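## Task

Take the box labelled LR out of the bin and set it on the grey mat so that its big LR lettering faces upward. All the other boxes must still be upright in the bin. At the end neither arm may be in contact with anything that is not part of the robot.

## Robot and tools

Robot: two arms, left_arm and right_arm, each with a five-fingered hand. right_arm carries a right hand and left_arm a mirrored left hand. Each hand has index, middle, ring and thumb. A camera stand sits behind the arms.

Frames. The scene frame has its origin at table-top height, midway between the nominal arm bases. +z is up, +x points out over the table, and +y is toward left_arm. Image left and right do not match the arm names. The calibrated bases are: left_arm at (-0.045, +0.258, 0) m with quat_wxyz (+1.000, 0, 0, +0.016); right_arm at (-0.040, -0.260, 0) m with quat_wxyz (+1.000, 0, 0, -0.006). Each arm's hand pose, velocities, Hand target and wrist-camera pose are reported in that arm's own base frame. Fixed cameras and the table use the scene frame.

Hand point axes (right hand): +z runs along the straight fingers toward the tips. +x runs across the palm away from the thumb. +y points out of the back of the palm; the palm face sits at y = -0.062. On the left hand, +x points toward the thumb instead. A rigid mast on the palm side of the wrist (x +0.05 to +0.10, z -0.16 to -0.11) can collide with things. Fingertips carry rubber caps.

execute_actions(actions, cameras). actions is a list of actions. Each action is a list of 1 to 15 rows, and each row is one 1/30 s step. If an action has fewer than 15 rows, its last row repeats until 15 steps have run. Every row is one flat list of 48 numbers covering both arms, each number in [-1, 1], even when only one arm moves. The order is:
left dx, dy, dz, rx, ry, rz; then left index_mcp, index_abd, index_pip, index_dip, middle_mcp, middle_abd, middle_pip, middle_dip, ring_mcp, ring_abd, ring_pip, ring_dip, thumb_cmc, thumb_axl, thumb_mcp, thumb_ipl; then left current_limit and speed; then the same 24 numbers for the right arm.

The six pose numbers are an offset, not a pose. They are measured along that arm's base axes from the Hand target as it stood when the action began. Every row of an action is counted from that same start, not from the row before it. A later action starts from the new Hand target, so sending the same offset again moves the hand further. Scale: 1.0 equals 0.6 m for dx, dy, dz, and 180 degrees for the rotation vector rx, ry, rz. Rotation is about the Hand target's position. A translation longer than 1.0 is scaled down. Each step, orientation is limited to 40 degrees away from the measured orientation. An action may fall short of its target. The next action, even one of all zeros, asks for the target again. If the hand still rests short, send the remaining gap as an offset. The arm sags under load, so you may need to command higher. Readings can be off by a few centimetres without any contact.

The 16 finger numbers are absolute goal angles, mapped linearly between each hinge's stops. Brackets give degrees at +1 and -1, then the value that means straight:
- _mcp: (+128, -18; -0.75)
- _abd: (+60, -60; 0), toward +1 swings away from the thumb
- _pip: (+108, -29; -0.58)
- _dip: (+117, -21; -0.70)
- thumb_cmc: (+120, -20; -0.71), toward +1 swings the thumb in front of the palm
- thumb_axl: (+140, -27; -0.68)
- thumb_mcp: (+109, -69; -0.23)
- thumb_ipl: (+108, -77; -0.17)
current_limit maps -1 to +1 onto 0 to 550 mA, with a floor of 11 mA. speed gives a hinge rate of (speed+1)/2 x 8.5 rad/s. Both start at +0.4 and -0.6. A 0 is a real goal. To leave a hand unchanged, send back its hand_goal, hand_current_limit and hand_speed. A finger grips only while its goal lies past the object's surface.

cameras: a list of names from cam_high, cam_low, cam_left_wrist, cam_right_wrist, or ["all"]. If it is omitted, images come only when actions is empty. Any unknown name makes the call invalid.

Results, per arm: end_effector_position (m) and end_effector_quat_wxyz in the arm's base frame, Hand target, joint positions, velocities and torques, and motor temperatures. For each hand: hand_goal, hand_measured, hand_current_ma (positive means pushing toward -1), and a hand_state word per motor: moving, goal, blocked (resting away from its goal, possibly pressing) or overload (shut down). The hand lists follow the finger order above.

zoom_image(camera, region): region is [x0, y0, x1, y1] in image pixels, with the origin at the top-left and at most 504 x 504. It works only on a camera in the newest images. All images are 672x504.

finished_scene(scene): pass the current scene's number. It ends the scene for good, so call it only once the box lies label-up on the mat, the other boxes stand in the bin, and both hands are clear.

Avoid:
- dropping the box or releasing it while it moves
- striking the table, bin or stand
- pushing hard, or knocking anything off the table
- the two hands touching or gripping each other
- long grips at 495 mA or more, which shut a motor down after 5 s
- overheating from stretched-out or straining arms; at 100 °C the arm drops
The wrist near the waist axis can make the arm swing widely. The scene keeps running while you think, and the robot holds its last command.

Each tool is called after "Emit:" in YAML: its name, and indented under it one key for each argument.

## Session

Emit:
execute_actions:
  actions: []

Scene clock: 0.00 s.
left_arm: end_effector_position=(+0.7445, +0.0622, +0.2115) hand_goal=(-0.754, +0.000, -0.576, -0.696, -0.754, +0.000, -0.576, -0.696, -0.754, +0.000, -0.576, -0.696, -0.714, -0.678, -0.226, -0.168) hand_measured=(-0.754, +0.000, -0.576, -0.696, -0.754, +0.000, -0.576, -0.696, -0.754, +0.000, -0.576, -0.696, -0.714, -0.678, -0.226, -0.168) hand_current_ma=(+0, +0, +0, +0, +0, +0, +0, +0, +0, +0, +0, +0, +0, +0, +0, +0) hand_state=(goal, goal, goal, goal, goal, goal, goal, goal, goal, goal, goal, goal, goal, goal, goal, goal) hand_current_limit=0.40 hand_speed=-0.60 end_effector_quat_wxyz=(+0.030, +0.983, +0.174, +0.044) | right_arm: end_effector_position=(+0.4266, +0.4924, +0.2918) hand_goal=(-0.754, +0.000, -0.576, -0.696, -0.754, +0.000, -0.576, -0.696, -0.754, +0.000, -0.576, -0.696, -0.714, -0.678, -0.226, -0.168) hand_measured=(-0.754, +0.000, -0.576, -0.696, -0.754, +0.000, -0.576, -0.696, -0.754, +0.000, -0.576, -0.696, -0.714, -0.678, -0.226, -0.168) hand_current_ma=(+0, +0, +0, +0, +0, +0, +0, +0, +0, +0, +0, +0, +0, +0, +0, +0) hand_state=(goal, goal, goal, goal, goal, goal, goal, goal, goal, goal, goal, goal, goal, goal, goal, goal) hand_current_limit=0.40 hand_speed=-0.60 end_effector_quat_wxyz=(-0.142, +0.306, +0.632, +0.698)
Joint positions: left_arm=[0.207 2.237 2.405 -1.652 0.063 1.424] | right_arm=[0.826 1.65 0.873 0.793 -0.494 0.66]
Joint velocities: within noise
Joint torques (N m): no reading
Motor temperatures (°C): left_arm=[26 29 29 28 26 26] | right_arm=[28 31 27 25 26 28]
Heat: left arm: hottest shoulder 29 °C; right arm: hottest shoulder 31 °C.
Hand target: left_arm +0.7493, +0.0632, +0.2269; +0.030, +0.982, +0.174, +0.061 | right_arm +0.4298, +0.4959, +0.2958; -0.141, +0.303, +0.629, +0.701

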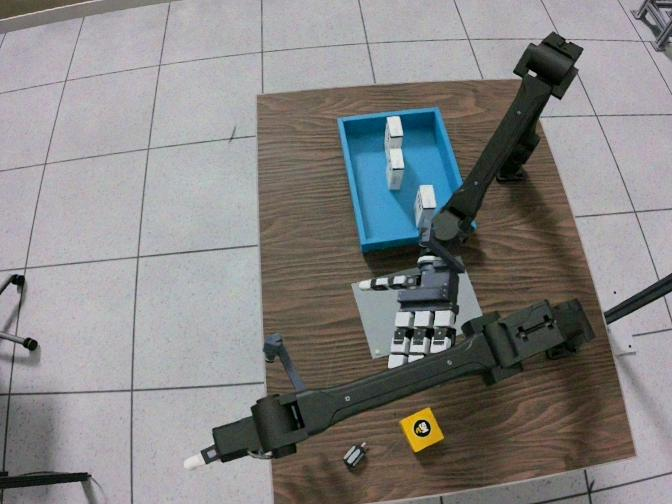

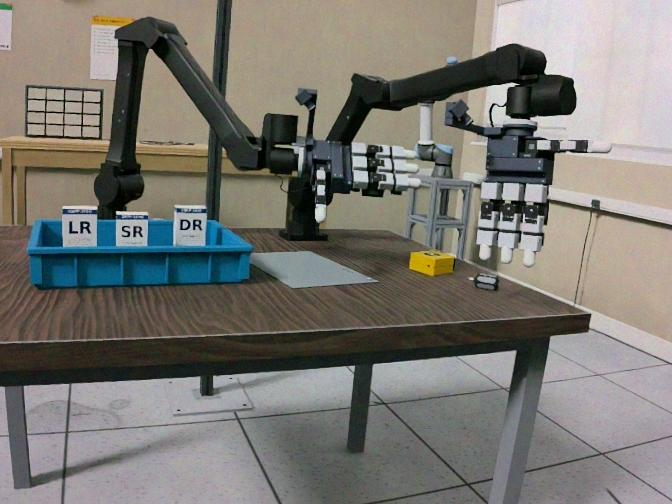

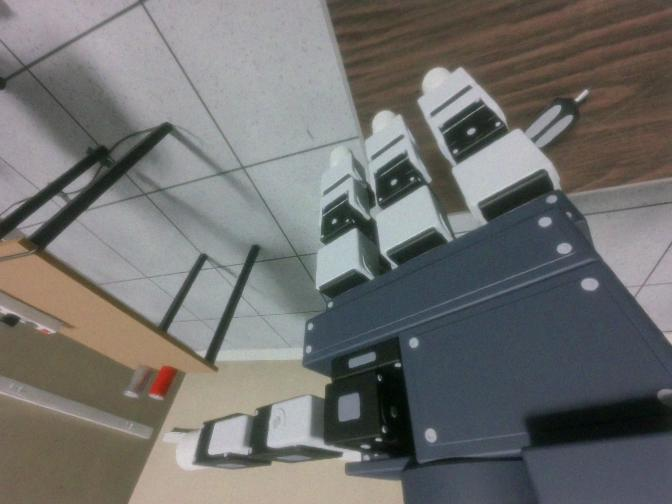

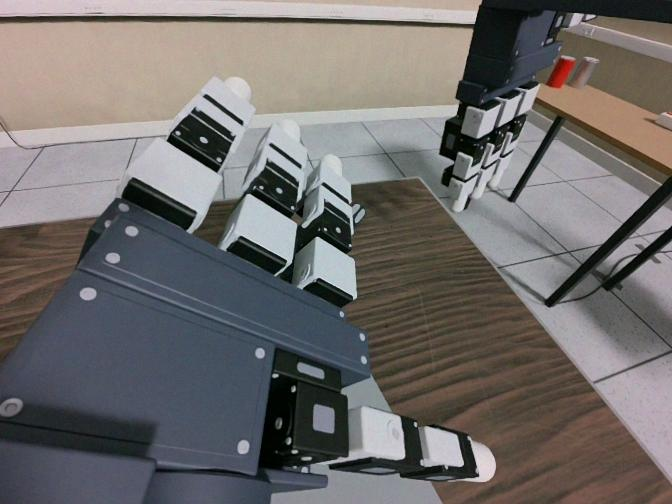

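Emit:
zoom_image:
  camera: "cam_low"
  region: [20, 190, 270, 300]

Emit:
zoom_image:
  camera: "cam_high"
  region: [320, 90, 500, 270]

Emit:
zoom_image:
  camera: "cam_high"
  region: [180, 240, 620, 500]

Scaled by 2.016.

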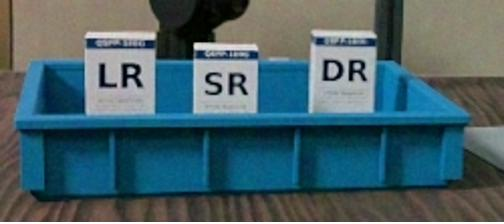

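Scaled by 2.800.

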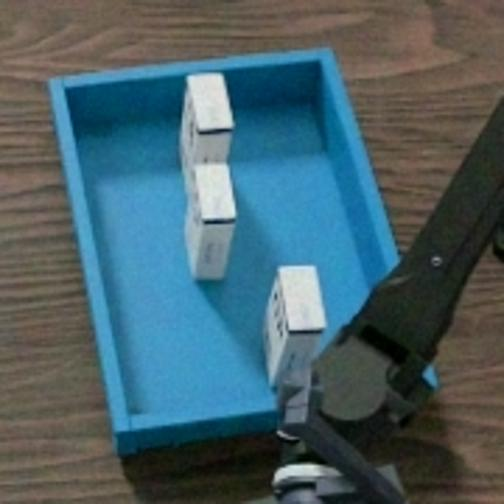

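Scaled by 1.145.

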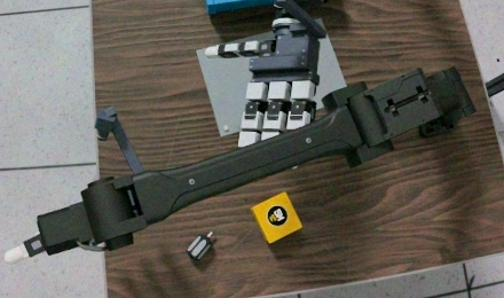

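Emit:
execute_actions:
  actions:
    - [[0,0,0,0,0,0,-0.754,0,-0.576,-0.696,-0.754,0,-0.576,-0.696,-0.754,0,-0.576,-0.696,-0.714,-0.678,-0.226,-0.168,0.4,-0.6,-0.021,-0.1,0.06,0.0073,0.129,-0.019,-0.754,0,-0.576,-0.696,-0.754,0,-0.576,-0.696,-0.754,0,-0.576,-0.696,-0.714,-0.678,-0.226,-0.168,0.4,-0.6]]
    - [[0,0,0,0,0,0,-0.754,0,-0.576,-0.696,-0.754,0,-0.576,-0.696,-0.754,0,-0.576,-0.696,-0.714,-0.678,-0.226,-0.168,0.4,-0.6,-0.021,-0.134,0.06,0.0073,0.129,-0.019,-0.754,0,-0.576,-0.696,-0.754,0,-0.576,-0.696,-0.754,0,-0.576,-0.696,0,-0.678,-0.226,-0.168,0.4,-0.6]]
    - [[0,0,0,0,0,0,-0.754,0,-0.576,-0.696,-0.754,0,-0.576,-0.696,-0.754,0,-0.576,-0.696,-0.714,-0.678,-0.226,-0.168,0.4,-0.6,-0.021,-0.134,0,0.0073,0.129,-0.019,-0.3,0,-0.576,-0.696,-0.754,0,-0.576,-0.696,-0.754,0,-0.576,-0.696,0.514,-0.678,-0.226,-0.168,0.4,-0.6]]
  cameras: ["cam_high", "cam_right_wrist"]

Scene clock: 409.47 s.
left_arm: end_effector_position=(+0.7445, +0.0622, +0.2115) hand_goal=(-0.754, +0.000, -0.576, -0.696, -0.754, +0.000, -0.576, -0.696, -0.754, +0.000, -0.576, -0.696, -0.714, -0.678, -0.226, -0.168) hand_measured=(-0.754, +0.000, -0.576, -0.696, -0.754, +0.000, -0.576, -0.696, -0.754, +0.000, -0.576, -0.696, -0.714, -0.678, -0.224, -0.168) hand_current_ma=(+3, +0, -2, +0, +3, +0, -2, +0, +3, +0, -2, +0, -1, +3, +10, +1) hand_state=(goal, goal, goal, goal, goal, goal, goal, goal, goal, goal, goal, goal, goal, goal, goal, goal) hand_current_limit=0.40 hand_speed=-0.60 end_effector_quat_wxyz=(+0.030, +0.983, +0.174, +0.044) | right_arm: end_effector_position=(+0.3861, +0.2721, +0.3534) hand_goal=(-0.300, +0.000, -0.576, -0.696, -0.754, +0.000, -0.576, -0.696, -0.754, +0.000, -0.576, -0.696, +0.514, -0.678, -0.226, -0.168) hand_measured=(-0.300, -0.002, -0.576, -0.696, -0.754, -0.002, -0.576, -0.696, -0.754, -0.002, -0.576, -0.696, +0.492, -0.678, -0.226, -0.168) hand_current_ma=(+0, +0, +0, +0, +0, +0, +0, +0, +0, +0, +0, +0, -22, +0, +0, +0) hand_state=(goal, goal, goal, goal, goal, goal, goal, goal, goal, goal, goal, goal, blocked, goal, goal, goal) hand_current_limit=0.40 hand_speed=-0.60 end_effector_quat_wxyz=(-0.422, +0.697, +0.386, +0.432)
Joint positions: left_arm=[0.207 2.237 2.405 -1.652 0.063 1.424] | right_arm=[0.497 0.944 0.926 -0.358 -0.747 1.576]
Joint torques (N m): left_arm=[-1.55 -25.23 13.12 0.87 0.23 -0.03] | right_arm=[0.15 -4.25 12.78 1.87 -0.26 -0.05]
Motor temperatures (°C): left_arm=[26 46 46 27 26 25] | right_arm=[27 34 34 25 25 28]
Heat: left arm: hottest shoulder 46 °C; right arm: hottest shoulder 34 °C.
Hand target: left_arm +0.7493, +0.0632, +0.2269; +0.030, +0.982, +0.174, +0.061 | right_arm +0.3920, +0.2752, +0.3680; -0.425, +0.696, +0.385, +0.432
Off the commanded pose: left_arm 0.016 m, 2 deg | right_arm 0.016 m, 0 deg.
led back after a hold (right arm): the arm was led back toward your command in small steps, so it may still be short of it.
pose unreachable (right arm): on one or more control steps of this call, first in action 0 (counted from 0), this arm could not follow its commanded pose, so it was not sent that pose on those steps. It may still have moved: this result reports where it is.
cause: moving toward the commanded pose would bring a part of the arm too close to another arm (a part of this arm just beyond joint 6 (wrist roll) and a part of the left arm just beyond its joint 3 (elbow), 79 mm apart when this arm was first held).
camera_calibration:
cam_right_wrist: T_world_to_cam=[[0.350432, -0.347217, -0.86985, 0.29752], [-0.819783, -0.562856, -0.105587, 0.461725], [-0.452938, 0.750089, -0.481885, 0.265566], [0, 0, 0, 1]] pos_world=[0.394539, 0.16399, 0.435522]
Images, in order (width x height): cam_high 672x504, cam_right_wrist 672x504.

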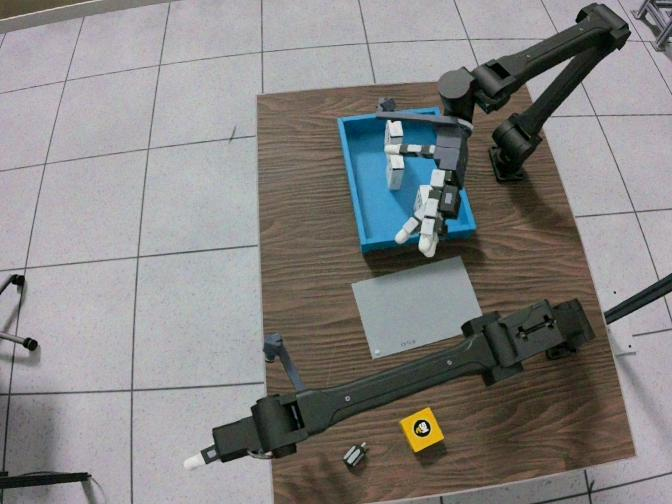

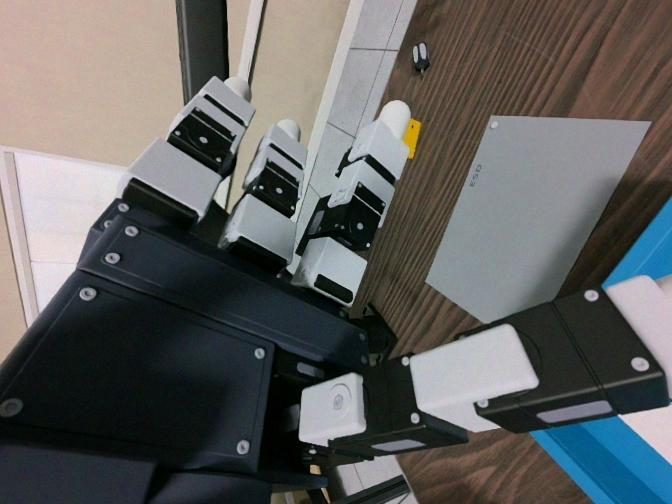

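Emit:
execute_actions:
  actions:
    - [[-0.12,0.06,0.03,0,0,0,-0.754,0,-0.576,-0.696,-0.754,0,-0.576,-0.696,-0.754,0,-0.576,-0.696,-0.714,-0.678,-0.226,-0.168,0.4,-0.6,-0.021,-0.13,0,0.0073,0.129,-0.019,-0.1,0,-0.576,-0.696,-0.754,0,-0.576,-0.696,-0.754,0,-0.576,-0.696,0.514,-0.678,-0.226,-0.168,0.4,-0.6]]
    - [[-0.14,0.06,0.03,0,0,0,-0.754,0,-0.576,-0.696,-0.754,0,-0.576,-0.696,-0.754,0,-0.576,-0.696,-0.714,-0.678,-0.226,-0.168,0.4,-0.6,-0.021,-0.13,0,0.0073,0.129,-0.019,0,0,-0.576,-0.696,-0.754,0,-0.576,-0.696,-0.754,0,-0.576,-0.696,0.514,-0.678,-0.226,-0.168,0.4,-0.6]]
    - [[-0.14,0.06,0.03,0,0,0,-0.754,0,-0.576,-0.696,-0.754,0,-0.576,-0.696,-0.754,0,-0.576,-0.696,-0.714,-0.678,-0.226,-0.168,0.4,-0.6,-0.021,-0.13,0,0.0073,0.129,-0.019,0.1,0,-0.576,-0.696,-0.754,0,-0.576,-0.696,-0.754,0,-0.576,-0.696,0.514,-0.678,-0.226,-0.168,0.4,-0.6]]
  cameras: ["cam_high", "cam_low", "cam_right_wrist"]

Scene clock: 424.47 s.
left_arm: end_effector_position=(+0.5027, +0.1724, +0.2743) hand_goal=(-0.754, +0.000, -0.576, -0.696, -0.754, +0.000, -0.576, -0.696, -0.754, +0.000, -0.576, -0.696, -0.714, -0.678, -0.226, -0.168) hand_measured=(-0.754, -0.002, -0.576, -0.696, -0.754, -0.002, -0.576, -0.696, -0.754, -0.002, -0.576, -0.696, -0.714, -0.678, -0.222, -0.168) hand_current_ma=(+2, -4, -2, +0, +3, -3, -2, +0, +3, -3, -2, +0, -1, +3, +19, +1) hand_state=(goal, goal, goal, goal, goal, goal, goal, goal, goal, goal, goal, goal, goal, goal, goal, goal) hand_current_limit=0.40 hand_speed=-0.60 end_effector_quat_wxyz=(+0.032, +0.981, +0.183, +0.052) | right_arm: end_effector_position=(+0.3486, +0.0424, +0.3570) hand_goal=(+0.100, +0.000, -0.576, -0.696, -0.754, +0.000, -0.576, -0.696, -0.754, +0.000, -0.576, -0.696, +0.514, -0.678, -0.226, -0.168) hand_measured=(+0.102, -0.002, -0.576, -0.696, -0.744, -0.002, -0.574, -0.696, -0.746, -0.002, -0.574, -0.696, +0.512, -0.678, -0.224, -0.168) hand_current_ma=(+1, -1, +0, +0, +6, -1, +0, +0, +5, -1, +0, +0, -1, +0, +1, +0) hand_state=(goal, goal, goal, goal, goal, goal, goal, goal, goal, goal, goal, goal, goal, goal, goal, goal) hand_current_limit=0.40 hand_speed=-0.60 end_effector_quat_wxyz=(-0.521, +0.845, -0.067, +0.099)
Joint positions: left_arm=[0.527 1.629 1.647 -1.511 0.095 1.726] | right_arm=[-0.221 1.225 1.423 -1.677 -1.115 1.565]
Joint torques (N m): left_arm=[-2.2 -14.56 13.19 0.76 0.37 0.04] | right_arm=[0.38 -6.3 11.17 -0.23 -0.93 0.05]
Heat: left arm: hottest shoulder 46 °C; right arm: hottest elbow 37 °C.
Hand target: left_arm +0.5092, +0.1711, +0.2809; +0.030, +0.983, +0.174, +0.061 | right_arm +0.3542, +0.0412, +0.3681; -0.553, +0.833, +0.000, +0.004
Off the commanded pose: left_arm 0.009 m, 1 deg | right_arm 0.012 m, 14 deg.
joint sent to its limit (right arm) — joint 4 (wrist pitch), lower limit. The joint targets are off in orientation, not in position.
camera_calibration:
cam_right_wrist: T_world_to_cam=[[-0.735829, -0.123618, -0.665788, 0.530384], [-0.615455, -0.287991, 0.733673, -0.0803403], [-0.282436, 0.949621, 0.135831, 0.134158], [0, 0, 0, 1]] pos_world=[0.378718, -0.0849713, 0.393844]
Images, in order (width x height): cam_high 672x504, cam_low 672x504, cam_right_wrist 672x504.

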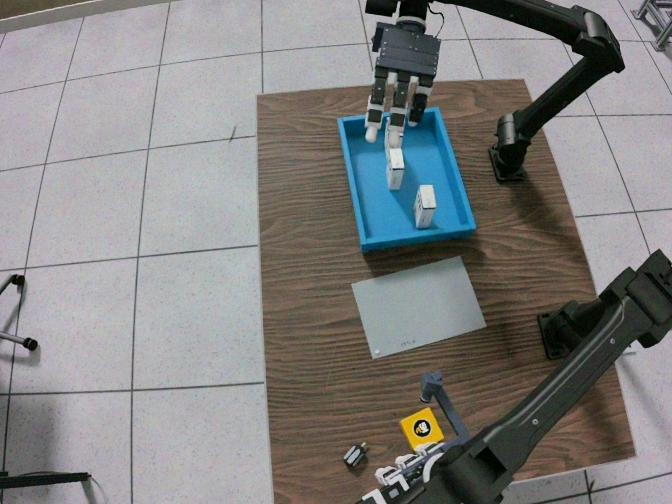

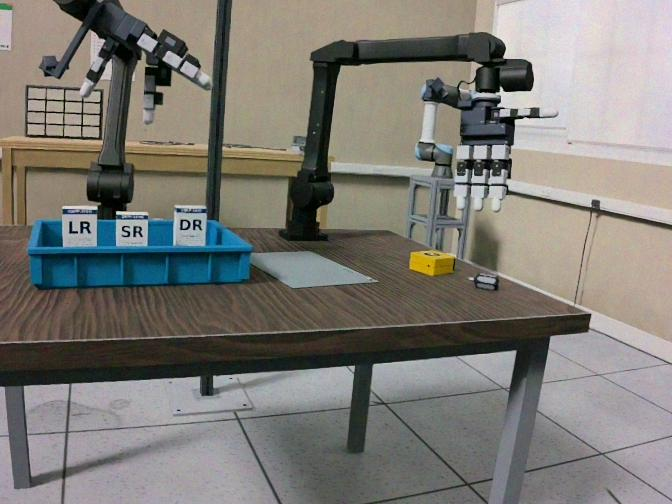

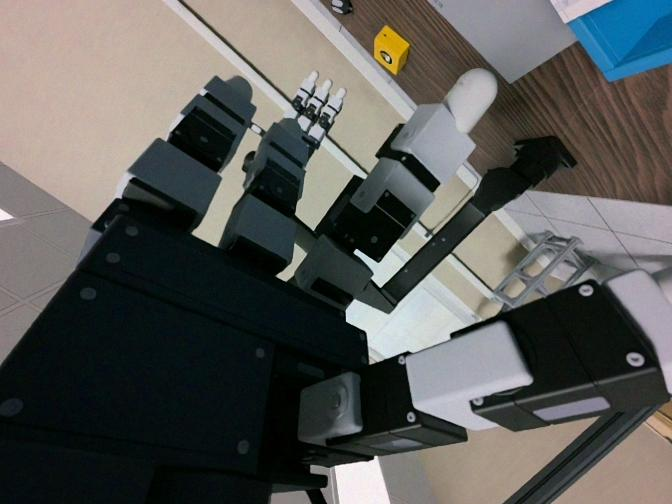

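Emit:
execute_actions:
  actions:
    - [[-0.02,0.06,0,0,0,0,-0.754,0,-0.576,-0.696,-0.754,0,-0.576,-0.696,-0.754,0,-0.576,-0.696,-0.714,-0.678,-0.226,-0.168,0.4,-0.6,0,-0.04,-0.12,0,0,0,0.15,0,-0.576,-0.696,-0.754,0,-0.576,-0.696,-0.754,0,-0.576,-0.696,0.514,-0.678,-0.226,-0.168,0.4,-0.6]]
    - [[0,0,0,0,0,0,-0.754,0,-0.576,-0.696,-0.754,0,-0.576,-0.696,-0.754,0,-0.576,-0.696,-0.714,-0.678,-0.226,-0.168,0.4,-0.6,0,0,-0.12,0,0,0,0.2,0,-0.576,-0.696,-0.754,0,-0.576,-0.696,-0.754,0,-0.576,-0.696,0.514,-0.678,-0.226,-0.168,0.4,-0.6]]
  cameras: ["cam_high", "cam_low", "cam_right_wrist"]

Emit:
zoom_image:
  camera: "cam_low"
  region: [0, 40, 252, 292]

Emit:
zoom_image:
  camera: "cam_high"
  region: [320, 0, 520, 250]

Scene clock: 438.40 s.
left_arm: end_effector_position=(+0.4869, +0.2049, +0.2642) hand_goal=(-0.754, +0.000, -0.576, -0.696, -0.754, +0.000, -0.576, -0.696, -0.754, +0.000, -0.576, -0.696, -0.714, -0.678, -0.226, -0.168) hand_measured=(-0.754, -0.002, -0.576, -0.696, -0.752, -0.002, -0.576, -0.696, -0.754, -0.002, -0.576, -0.696, -0.714, -0.678, -0.222, -0.168) hand_current_ma=(+3, -4, -2, +0, +4, -3, -2, +0, +3, -3, -2, +0, -2, +3, +19, +1) hand_state=(goal, goal, goal, goal, goal, goal, goal, goal, goal, goal, goal, goal, goal, goal, goal, goal) hand_current_limit=0.40 hand_speed=-0.60 end_effector_quat_wxyz=(+0.035, +0.981, +0.183, +0.046) | right_arm: end_effector_position=(+0.3517, +0.0170, +0.2184) hand_goal=(+0.200, +0.000, -0.576, -0.696, -0.754, +0.000, -0.576, -0.696, -0.754, +0.000, -0.576, -0.696, +0.514, -0.678, -0.226, -0.168) hand_measured=(+0.198, +0.000, -0.576, -0.696, -0.744, -0.002, -0.574, -0.696, -0.746, -0.002, -0.574, -0.696, +0.514, -0.678, -0.224, -0.168) hand_current_ma=(-1, +0, +0, +0, +6, +0, +0, +0, +5, +0, +0, +0, +0, +0, +1, +0) hand_state=(goal, goal, goal, goal, goal, goal, goal, goal, goal, goal, goal, goal, goal, goal, goal, goal) hand_current_limit=0.40 hand_speed=-0.60 end_effector_quat_wxyz=(-0.525, +0.849, -0.041, +0.038)
Joint positions: left_arm=[0.599 1.65 1.647 -1.511 0.101 1.799] | right_arm=[-0.276 1.387 1.196 -1.682 -1.085 1.209]
Joint torques (N m): left_arm=[-2.02 -14.56 15.83 0.21 0.4 0.06] | right_arm=[0.56 -9.58 8.47 -0.81 -0.81 -0.07]
Heat: left arm: hottest elbow 46 °C; right arm: hottest elbow 37 °C.
Hand target: left_arm +0.4973, +0.2071, +0.2808; +0.030, +0.983, +0.174, +0.061 | right_arm +0.3543, +0.0171, +0.2241; -0.553, +0.833, +0.000, +0.004
Off the commanded pose: left_arm 0.020 m, 2 deg | right_arm 0.006 m, 7 deg.
joint sent to its limit (right arm) — joint 4 (wrist pitch), lower limit. The joint targets are off in orientation, not in position.
camera_calibration:
cam_right_wrist: T_world_to_cam=[[-0.767415, -0.200303, -0.60906, 0.437241], [-0.522535, -0.355069, 0.775166, -0.0247614], [-0.371526, 0.913129, 0.16782, 0.202992], [0, 0, 0, 1]] pos_world=[0.398023, -0.106569, 0.251434]
Images, in order (width x height): cam_high 672x504, cam_low 672x504, cam_right_wrist 672x504.

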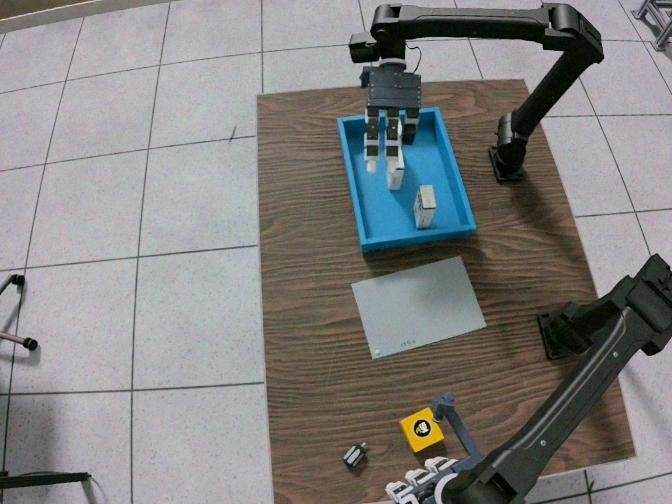

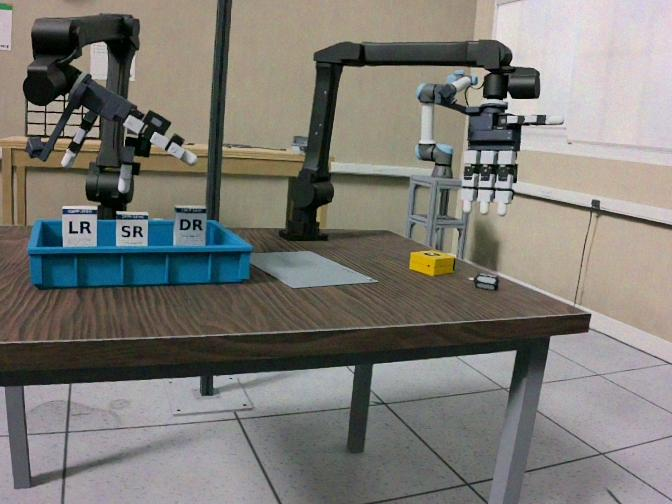

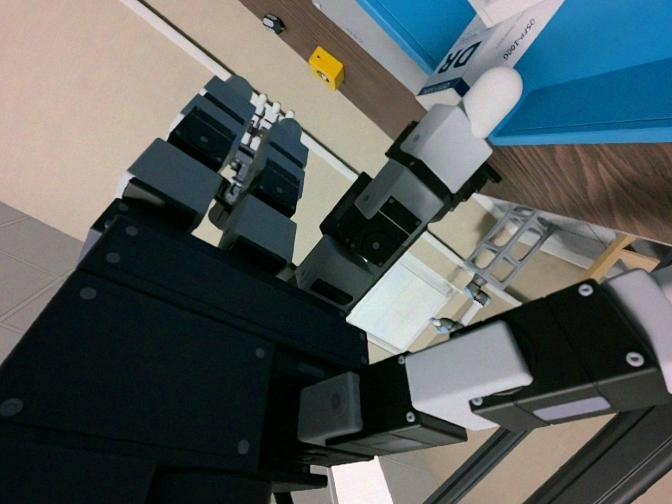

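Scaled by 2.000.

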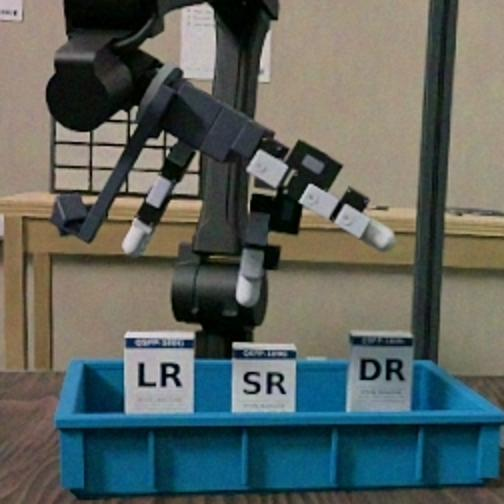

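Scaled by 2.016.

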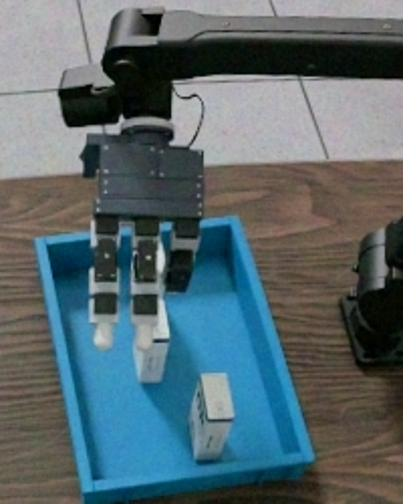

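Emit:
execute_actions:
  actions:
    - [[0,0,0,0,0,0,-0.754,0,-0.576,-0.696,-0.754,0,-0.576,-0.696,-0.754,0,-0.576,-0.696,-0.714,-0.678,-0.226,-0.168,0.4,-0.6,-0.006,-0.112,0,0.033,0,-0.067,-0.479,0,0.153,-0.333,-0.97,0,-0.95,-0.95,-0.97,0,-0.95,-0.95,0.643,-0.678,0,-0.168,0.4,-0.6]]
    - [[0,0,0,0,0,0,-0.754,0,-0.576,-0.696,-0.754,0,-0.576,-0.696,-0.754,0,-0.576,-0.696,-0.714,-0.678,-0.226,-0.168,0.4,-0.6,0,0,-0.098,0,0,0,-0.479,0,0.153,-0.333,-0.97,0,-0.95,-0.95,-0.97,0,-0.95,-0.95,0.643,-0.678,0,-0.168,0.4,-0.6]]
  cameras: ["cam_high", "cam_low", "cam_right_wrist"]

Emit:
zoom_image:
  camera: "cam_low"
  region: [0, 90, 200, 290]

Emit:
zoom_image:
  camera: "cam_high"
  region: [330, 40, 490, 200]

Scene clock: 508.20 s.
left_arm: end_effector_position=(+0.4869, +0.2049, +0.2642) hand_goal=(-0.754, +0.000, -0.576, -0.696, -0.754, +0.000, -0.576, -0.696, -0.754, +0.000, -0.576, -0.696, -0.714, -0.678, -0.226, -0.168) hand_measured=(-0.754, -0.002, -0.576, -0.696, -0.752, -0.002, -0.576, -0.696, -0.754, -0.002, -0.576, -0.696, -0.714, -0.678, -0.222, -0.168) hand_current_ma=(+3, -4, -2, +0, +4, -3, -2, +0, +3, -3, -2, +0, -2, +3, +19, +1) hand_state=(goal, goal, goal, goal, goal, goal, goal, goal, goal, goal, goal, goal, goal, goal, goal, goal) hand_current_limit=0.40 hand_speed=-0.60 end_effector_quat_wxyz=(+0.035, +0.981, +0.183, +0.046) | right_arm: end_effector_position=(+0.3488, -0.0478, +0.1617) hand_goal=(-0.480, +0.000, +0.152, -0.334, -0.970, +0.000, -0.950, -0.950, -0.970, +0.000, -0.950, -0.950, +0.642, -0.678, +0.000, -0.168) hand_measured=(-0.468, +0.000, +0.150, -0.338, -0.954, -0.002, -0.944, -0.948, -0.956, -0.002, -0.944, -0.948, +0.640, -0.678, -0.002, -0.168) hand_current_ma=(+10, +0, -1, -1, +16, +0, +3, +1, +11, +0, +3, +1, +0, +0, -1, +0) hand_state=(goal, goal, goal, goal, goal, goal, goal, goal, goal, goal, goal, goal, goal, goal, goal, goal) hand_current_limit=0.40 hand_speed=-0.60 end_effector_quat_wxyz=(-0.564, +0.813, -0.120, +0.081)
Joint positions: left_arm=[0.599 1.65 1.647 -1.511 0.101 1.799] | right_arm=[-0.498 1.498 1.105 -1.682 -1.158 1.032]
Joint torques (N m): left_arm=[-2.08 -14.56 15.8 0.23 0.39 0.06] | right_arm=[0.21 -10.29 7.39 -1.21 -0.82 -0.09]
Motor temperatures (°C): left_arm=[26 39 51 27 26 25] | right_arm=[27 33 34 25 27 28]
Heat: left arm: hottest elbow 51 °C; right arm: hottest elbow 34 °C.
Hand target: left_arm +0.4973, +0.2071, +0.2808; +0.030, +0.983, +0.174, +0.061 | right_arm +0.3506, -0.0501, +0.1652; -0.592, +0.799, -0.088, +0.062
Off the commanded pose: left_arm 0.020 m, 2 deg | right_arm 0.005 m, 6 deg.
joint sent to its limit (right arm) — joint 4 (wrist pitch), lower limit. The joint targets are off in orientation, not in position.
camera_calibration:
cam_right_wrist: T_world_to_cam=[[-0.786912, 0.00508587, -0.617044, 0.405323], [-0.582521, -0.336002, 0.740116, 0.0222246], [-0.203564, 0.941847, 0.267367, 0.197306], [0, 0, 0, 1]] pos_world=[0.372064, -0.180426, 0.1809]
Images, in order (width x height): cam_high 672x504, cam_low 672x504, cam_right_wrist 672x504.

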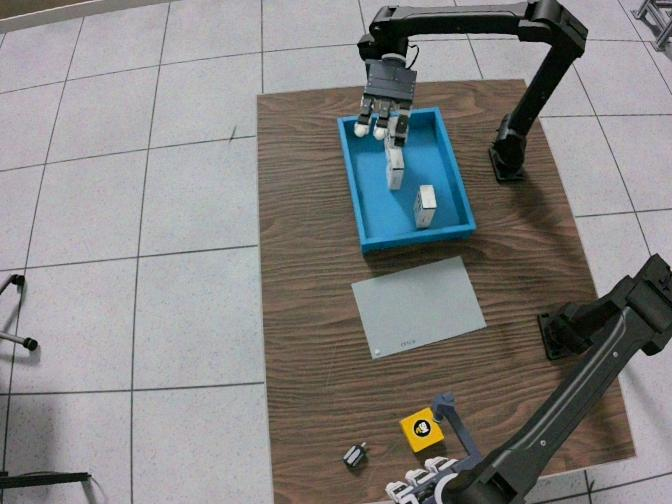

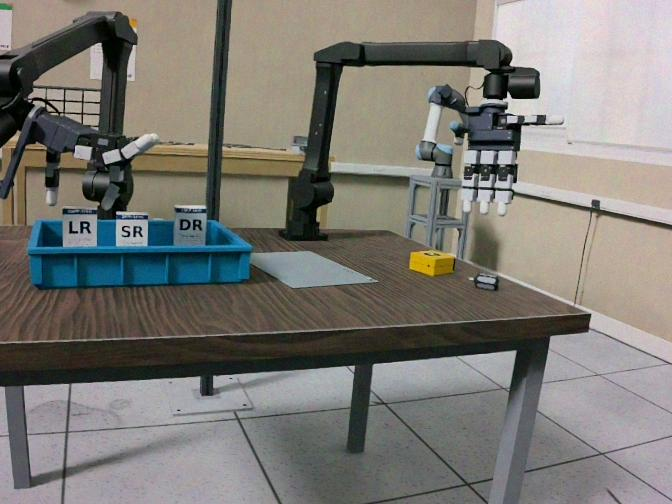

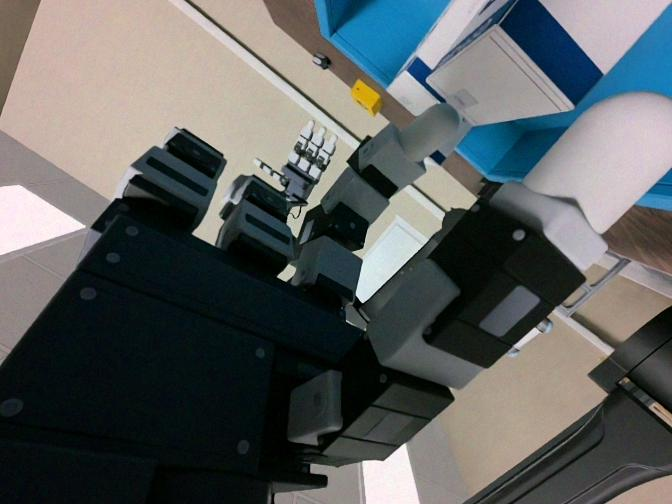

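Scaled by 2.520.

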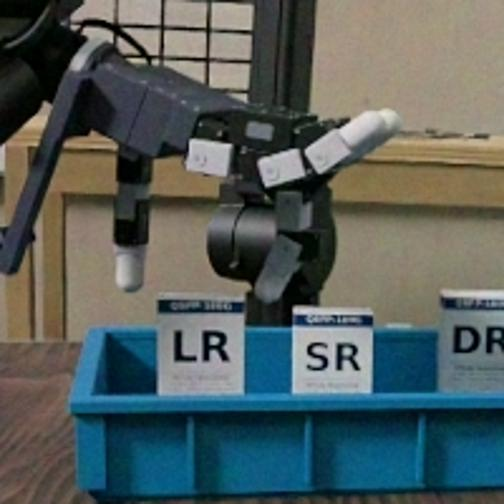

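Scaled by 3.150.

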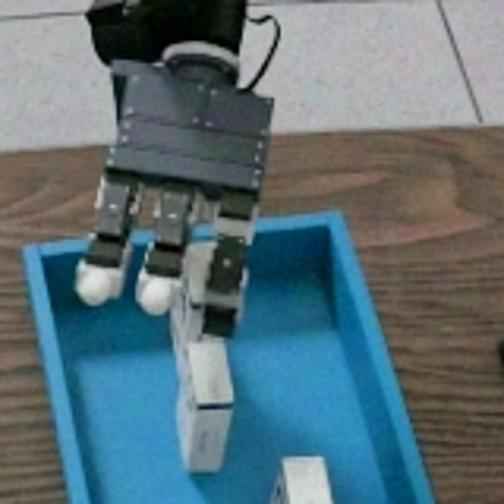

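Emit:
execute_actions:
  actions:
    - [[0,0,0,0,0,0,-0.754,0,-0.576,-0.696,-0.754,0,-0.576,-0.696,-0.754,0,-0.576,-0.696,-0.714,-0.678,-0.226,-0.168,0.4,-0.6,0,0,-0.062,0,0,0,-0.479,0,0.153,-0.333,-0.97,0,-0.95,-0.95,-0.97,0,-0.95,-0.95,0.68,-0.678,0,-0.168,0.4,-0.6]]
  cameras: ["cam_high", "cam_low", "cam_right_wrist"]

Emit:
zoom_image:
  camera: "cam_low"
  region: [0, 90, 200, 290]

Emit:
zoom_image:
  camera: "cam_high"
  region: [330, 40, 490, 200]

Scene clock: 531.07 s.
left_arm: end_effector_position=(+0.4869, +0.2049, +0.2642) hand_goal=(-0.754, +0.000, -0.576, -0.696, -0.754, +0.000, -0.576, -0.696, -0.754, +0.000, -0.576, -0.696, -0.714, -0.678, -0.226, -0.168) hand_measured=(-0.754, -0.002, -0.576, -0.696, -0.752, -0.002, -0.576, -0.696, -0.754, -0.002, -0.576, -0.696, -0.714, -0.678, -0.222, -0.168) hand_current_ma=(+3, -4, -2, +0, +4, -3, -2, +0, +3, -3, -2, +0, -2, +3, +19, +1) hand_state=(goal, goal, goal, goal, goal, goal, goal, goal, goal, goal, goal, goal, goal, goal, goal, goal) hand_current_limit=0.40 hand_speed=-0.60 end_effector_quat_wxyz=(+0.035, +0.981, +0.183, +0.046) | right_arm: end_effector_position=(+0.3506, -0.0475, +0.1297) hand_goal=(-0.480, +0.000, +0.152, -0.334, -0.970, +0.000, -0.950, -0.950, -0.970, +0.000, -0.950, -0.950, +0.680, -0.678, +0.000, -0.168) hand_measured=(-0.468, +0.000, +0.152, -0.336, -0.954, -0.002, -0.944, -0.948, -0.956, -0.002, -0.944, -0.948, +0.676, -0.678, -0.002, -0.168) hand_current_ma=(+10, +0, +0, -1, +16, +0, +3, +1, +11, +0, +3, +1, -1, +0, -1, +0) hand_state=(goal, goal, goal, goal, goal, goal, goal, goal, goal, goal, goal, goal, goal, goal, goal, goal) hand_current_limit=0.40 hand_speed=-0.60 end_effector_quat_wxyz=(-0.574, +0.809, -0.102, +0.074)
Joint positions: left_arm=[0.599 1.65 1.647 -1.511 0.101 1.799] | right_arm=[-0.498 1.574 1.08 -1.682 -1.157 0.92]
Joint torques (N m): left_arm=[-2.08 -14.56 15.83 0.23 0.4 0.06] | right_arm=[-0.09 -10.05 6.42 -1.37 -0.76 -0.12]
Heat: left arm: hottest elbow 52 °C; right arm: hottest elbow 34 °C.
Hand target: left_arm +0.4973, +0.2071, +0.2808; +0.030, +0.983, +0.174, +0.061 | right_arm +0.3506, -0.0501, +0.1280; -0.592, +0.799, -0.088, +0.062
Off the commanded pose: left_arm 0.020 m, 2 deg | right_arm 0.003 m, 3 deg.
joint sent to its limit (right arm) — joint 4 (wrist pitch), lower limit. The joint targets are off in orientation, not in position.
camera_calibration:
cam_right_wrist: T_world_to_cam=[[-0.778777, -0.0130425, -0.627165, 0.384683], [-0.578328, -0.372344, 0.725877, 0.0456714], [-0.242988, 0.928003, 0.28243, 0.217049], [0, 0, 0, 1]] pos_world=[0.378735, -0.179399, 0.146807]
Images, in order (width x height): cam_high 672x504, cam_low 672x504, cam_right_wrist 672x504.

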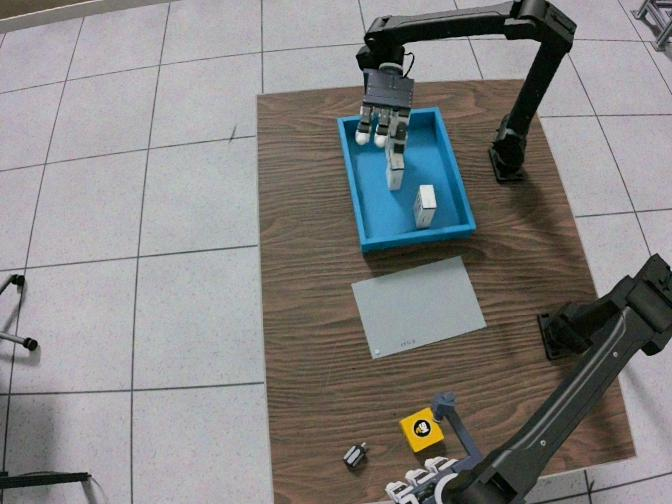

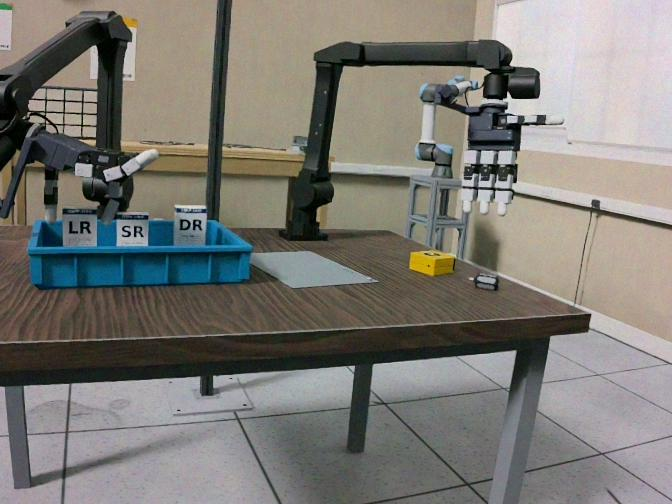

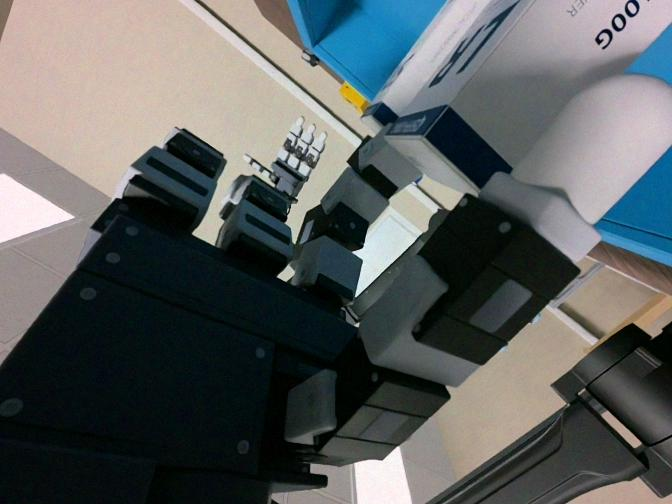

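Scaled by 2.520.

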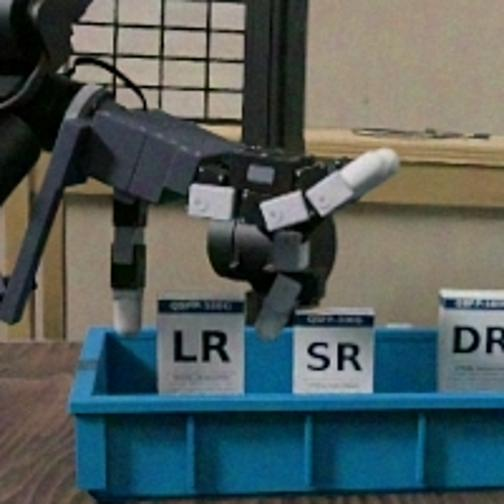

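Scaled by 3.150.

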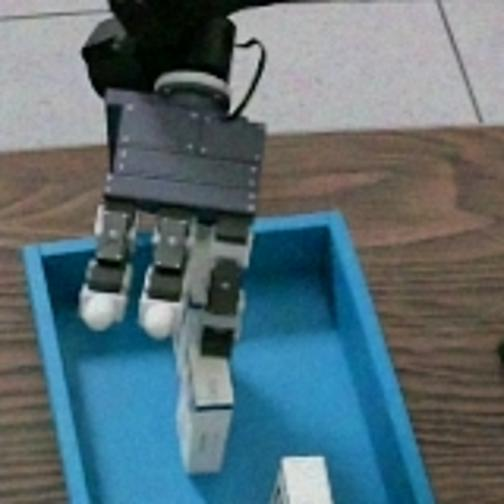

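Emit:
execute_actions:
  actions:
    - [[0,0,0,0,0,0,-0.754,0,-0.576,-0.696,-0.754,0,-0.576,-0.696,-0.754,0,-0.576,-0.696,-0.714,-0.678,-0.226,-0.168,0.4,-0.6,0,0.003,-0.014,0,0,0,-0.479,0,0.153,-0.333,-0.97,0,-0.95,-0.95,-0.97,0,-0.95,-0.95,0.68,-0.678,0,-0.168,0.4,-0.7]]
    - [[0,0,0,0,0,0,-0.754,0,-0.576,-0.696,-0.754,0,-0.576,-0.696,-0.754,0,-0.576,-0.696,-0.714,-0.678,-0.226,-0.168,0.4,-0.6,0,0,0,0,0,0,-0.479,0,0.25,-0.333,-0.97,0,-0.95,-0.95,-0.97,0,-0.95,-0.95,0.68,-0.678,0.1,-0.168,0.4,-0.8]]
    - [[0,0,0,0,0,0,-0.754,0,-0.576,-0.696,-0.754,0,-0.576,-0.696,-0.754,0,-0.576,-0.696,-0.714,-0.678,-0.226,-0.168,0.4,-0.6,0,0,0,0,0,0,-0.479,0,0.35,-0.333,-0.97,0,-0.95,-0.95,-0.97,0,-0.95,-0.95,0.68,-0.678,0.2,-0.168,0.4,-0.8]]
    - [[0,0,0,0,0,0,-0.754,0,-0.576,-0.696,-0.754,0,-0.576,-0.696,-0.754,0,-0.576,-0.696,-0.714,-0.678,-0.226,-0.168,0.4,-0.6,0,0,0,0,0,0,-0.45,0,0.45,-0.333,-0.97,0,-0.95,-0.95,-0.97,0,-0.95,-0.95,0.68,-0.678,0.27,-0.15,0.4,-0.8]]
  cameras: ["cam_high", "cam_low", "cam_right_wrist"]

Emit:
zoom_image:
  camera: "cam_low"
  region: [0, 90, 200, 290]

Emit:
zoom_image:
  camera: "cam_high"
  region: [330, 40, 490, 200]

Scene clock: 548.80 s.
left_arm: end_effector_position=(+0.4869, +0.2049, +0.2642) hand_goal=(-0.754, +0.000, -0.576, -0.696, -0.754, +0.000, -0.576, -0.696, -0.754, +0.000, -0.576, -0.696, -0.714, -0.678, -0.226, -0.168) hand_measured=(-0.754, -0.002, -0.576, -0.696, -0.752, -0.002, -0.576, -0.696, -0.754, -0.002, -0.576, -0.696, -0.714, -0.678, -0.222, -0.168) hand_current_ma=(+3, -4, -2, +0, +4, -3, -2, +0, +3, -3, -2, +0, -2, +3, +19, +1) hand_state=(goal, goal, goal, goal, goal, goal, goal, goal, goal, goal, goal, goal, goal, goal, goal, goal) hand_current_limit=0.40 hand_speed=-0.60 end_effector_quat_wxyz=(+0.035, +0.981, +0.183, +0.046) | right_arm: end_effector_position=(+0.3522, -0.0478, +0.1265) hand_goal=(-0.450, +0.000, +0.450, -0.334, -0.970, +0.000, -0.950, -0.950, -0.970, +0.000, -0.950, -0.950, +0.680, -0.678, +0.270, -0.150) hand_measured=(-0.514, -0.008, +0.324, -0.362, -0.954, -0.002, -0.944, -0.948, -0.956, -0.002, -0.944, -0.948, +0.702, -0.672, +0.132, -0.184) hand_current_ma=(-132, -4, -345, -33, +16, +0, +3, +1, +11, +0, +3, +1, +24, +3, -385, -67) hand_state=(blocked, goal, blocked, blocked, goal, goal, goal, goal, goal, goal, goal, goal, blocked, goal, blocked, blocked) hand_current_limit=0.40 hand_speed=-0.80 end_effector_quat_wxyz=(-0.574, +0.810, -0.093, +0.079)
Joint positions: left_arm=[0.599 1.65 1.647 -1.511 0.101 1.799] | right_arm=[-0.498 1.581 1.078 -1.682 -1.158 0.892]
Joint torques (N m): left_arm=[-2.08 -14.56 15.82 0.24 0.4 0.06] | right_arm=[0.03 -9 6.02 -1.4 -0.85 -0.09]
Heat: left arm: hottest elbow 52 °C; right arm: hottest shoulder 33 °C.
Hand target: left_arm +0.4973, +0.2071, +0.2808; +0.030, +0.983, +0.174, +0.061 | right_arm +0.3506, -0.0483, +0.1196; -0.592, +0.799, -0.088, +0.062
Off the commanded pose: left_arm 0.020 m, 2 deg | right_arm 0.007 m, 3 deg.
joint sent to its limit (right arm) — joint 4 (wrist pitch), lower limit. The joint targets still meet the commanded pose.
camera_calibration:
cam_right_wrist: T_world_to_cam=[[-0.767326, -0.0212985, -0.640904, 0.381168], [-0.587796, -0.376154, 0.716243, 0.0531734], [-0.256333, 0.926312, 0.276113, 0.224053], [0, 0, 0, 1]] pos_world=[0.381168, -0.179424, 0.144343]
Images, in order (width x height): cam_high 672x504, cam_low 672x504, cam_right_wrist 672x504.

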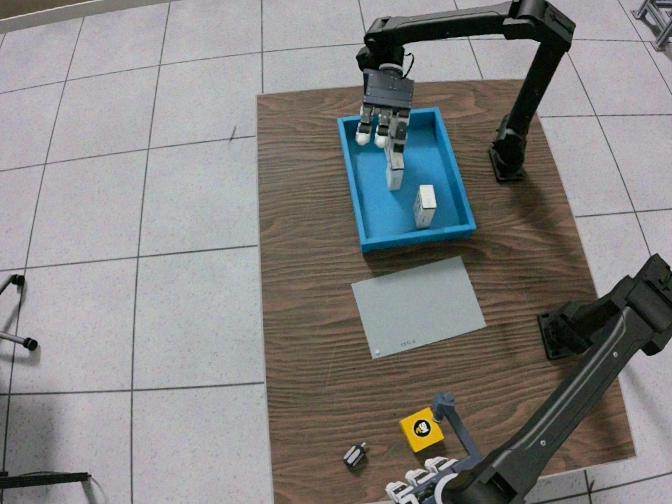

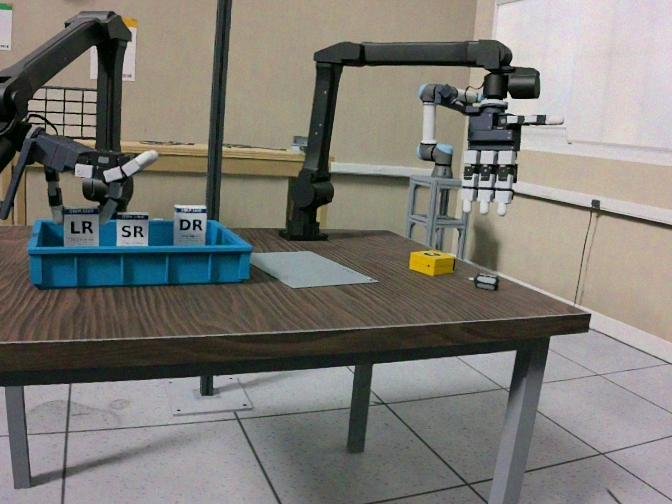

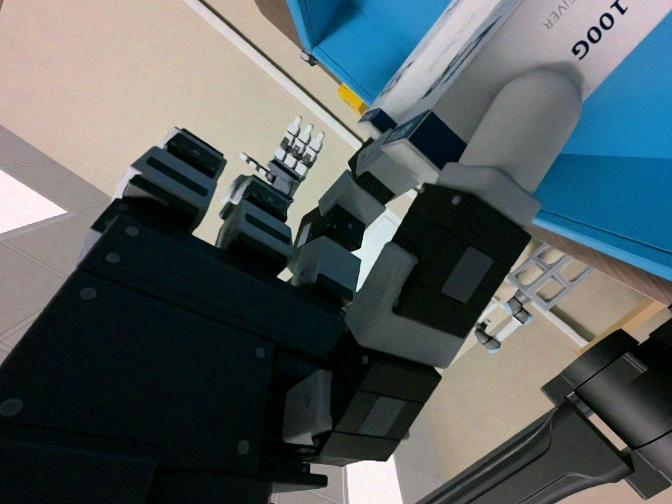

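Scaled by 2.520.

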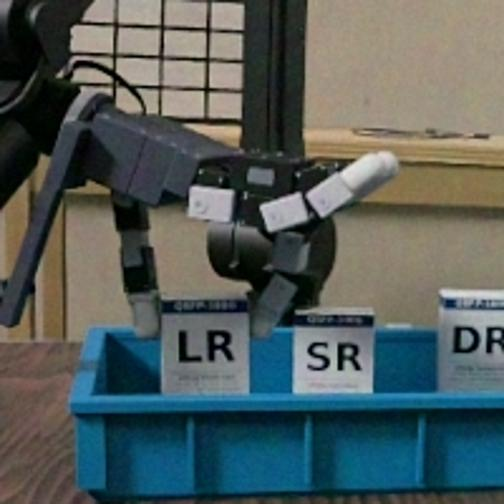

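Scaled by 3.150.

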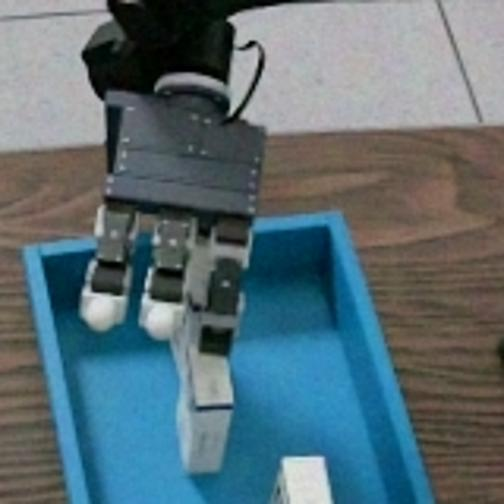

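Emit:
execute_actions:
  actions:
    - [[0,0,0,0,0,0,-0.754,0,-0.576,-0.696,-0.754,0,-0.576,-0.696,-0.754,0,-0.576,-0.696,-0.714,-0.678,-0.226,-0.168,0.4,-0.6,0,0,0.04,0,0,0,-0.45,0,0.45,-0.333,-0.97,0,-0.95,-0.95,-0.97,0,-0.95,-0.95,0.68,-0.678,0.27,-0.15,0.4,-0.8]]
    - [[0,0,0,0,0,0,-0.754,0,-0.576,-0.696,-0.754,0,-0.576,-0.696,-0.754,0,-0.576,-0.696,-0.714,-0.678,-0.226,-0.168,0.4,-0.6,0,0,0.06,0,0,0,-0.45,0,0.45,-0.333,-0.97,0,-0.95,-0.95,-0.97,0,-0.95,-0.95,0.68,-0.678,0.27,-0.15,0.4,-0.8]]
  cameras: ["cam_high", "cam_low"]

Emit:
zoom_image:
  camera: "cam_low"
  region: [0, 90, 200, 290]

Scene clock: 557.30 s.
left_arm: end_effector_position=(+0.4869, +0.2049, +0.2642) hand_goal=(-0.754, +0.000, -0.576, -0.696, -0.754, +0.000, -0.576, -0.696, -0.754, +0.000, -0.576, -0.696, -0.714, -0.678, -0.226, -0.168) hand_measured=(-0.754, -0.002, -0.576, -0.696, -0.752, -0.002, -0.576, -0.696, -0.754, -0.002, -0.576, -0.696, -0.714, -0.678, -0.222, -0.168) hand_current_ma=(+3, -4, -2, +0, +4, -3, -2, +0, +3, -3, -2, +0, -2, +3, +19, +1) hand_state=(goal, goal, goal, goal, goal, goal, goal, goal, goal, goal, goal, goal, goal, goal, goal, goal) hand_current_limit=0.40 hand_speed=-0.60 end_effector_quat_wxyz=(+0.035, +0.981, +0.183, +0.046) | right_arm: end_effector_position=(+0.3426, -0.0449, +0.1731) hand_goal=(-0.450, +0.000, +0.450, -0.334, -0.970, +0.000, -0.950, -0.950, -0.970, +0.000, -0.950, -0.950, +0.680, -0.678, +0.270, -0.150) hand_measured=(-0.514, -0.010, +0.326, -0.362, -0.954, -0.002, -0.944, -0.948, -0.956, -0.002, -0.944, -0.948, +0.704, -0.672, +0.132, -0.184) hand_current_ma=(-133, -5, -339, -33, +16, +0, +3, +1, +11, +0, +3, +1, +27, +4, -385, -67) hand_state=(blocked, goal, blocked, blocked, goal, goal, goal, goal, goal, goal, goal, goal, blocked, goal, blocked, blocked) hand_current_limit=0.40 hand_speed=-0.80 end_effector_quat_wxyz=(-0.559, +0.816, -0.118, +0.090)
Joint positions: left_arm=[0.599 1.65 1.647 -1.511 0.101 1.799] | right_arm=[-0.498 1.452 1.095 -1.682 -1.157 1.051]
Joint torques (N m): left_arm=[-2.08 -14.62 15.82 0.24 0.39 0.06] | right_arm=[0.62 -8.7 9.36 -1.14 -0.95 0.12]
Heat: left arm: hottest elbow 52 °C; right arm: hottest shoulder 33 °C.
Hand target: left_arm +0.4973, +0.2071, +0.2808; +0.030, +0.983, +0.174, +0.061 | right_arm +0.3507, -0.0483, +0.1797; -0.592, +0.799, -0.088, +0.062
Off the commanded pose: left_arm 0.020 m, 2 deg | right_arm 0.011 m, 6 deg.
joint sent to its limit (right arm) — joint 4 (wrist pitch), lower limit. The joint targets are off in orientation, not in position.
Images, in order (width x height): cam_high 672x504, cam_low 672x504.

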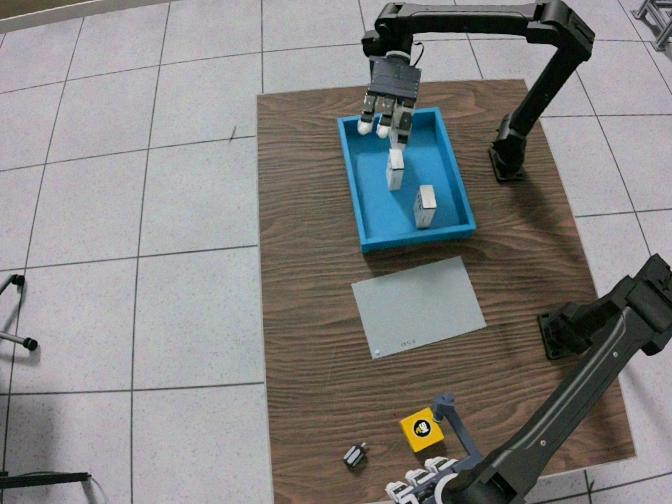

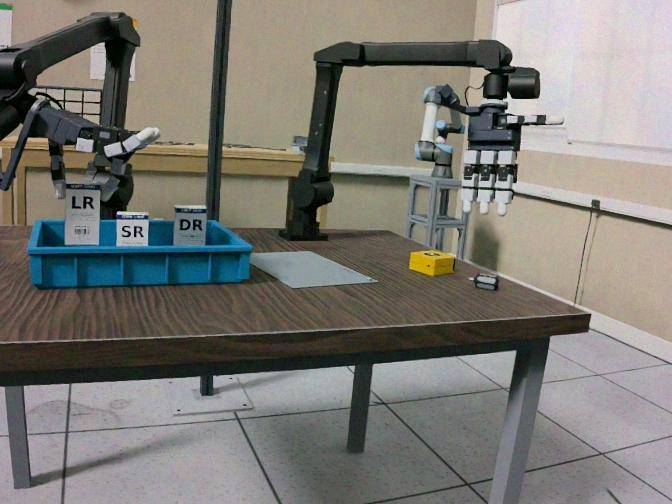

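Scaled by 2.520.

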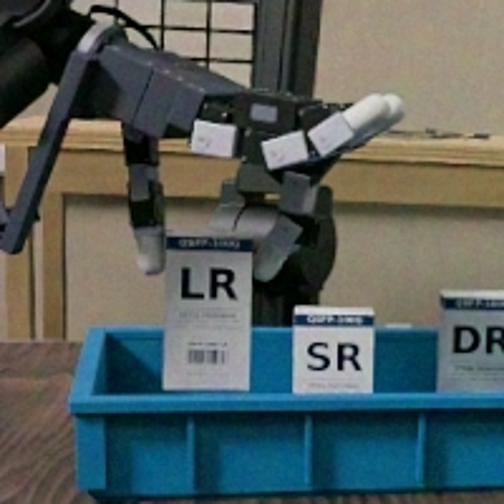

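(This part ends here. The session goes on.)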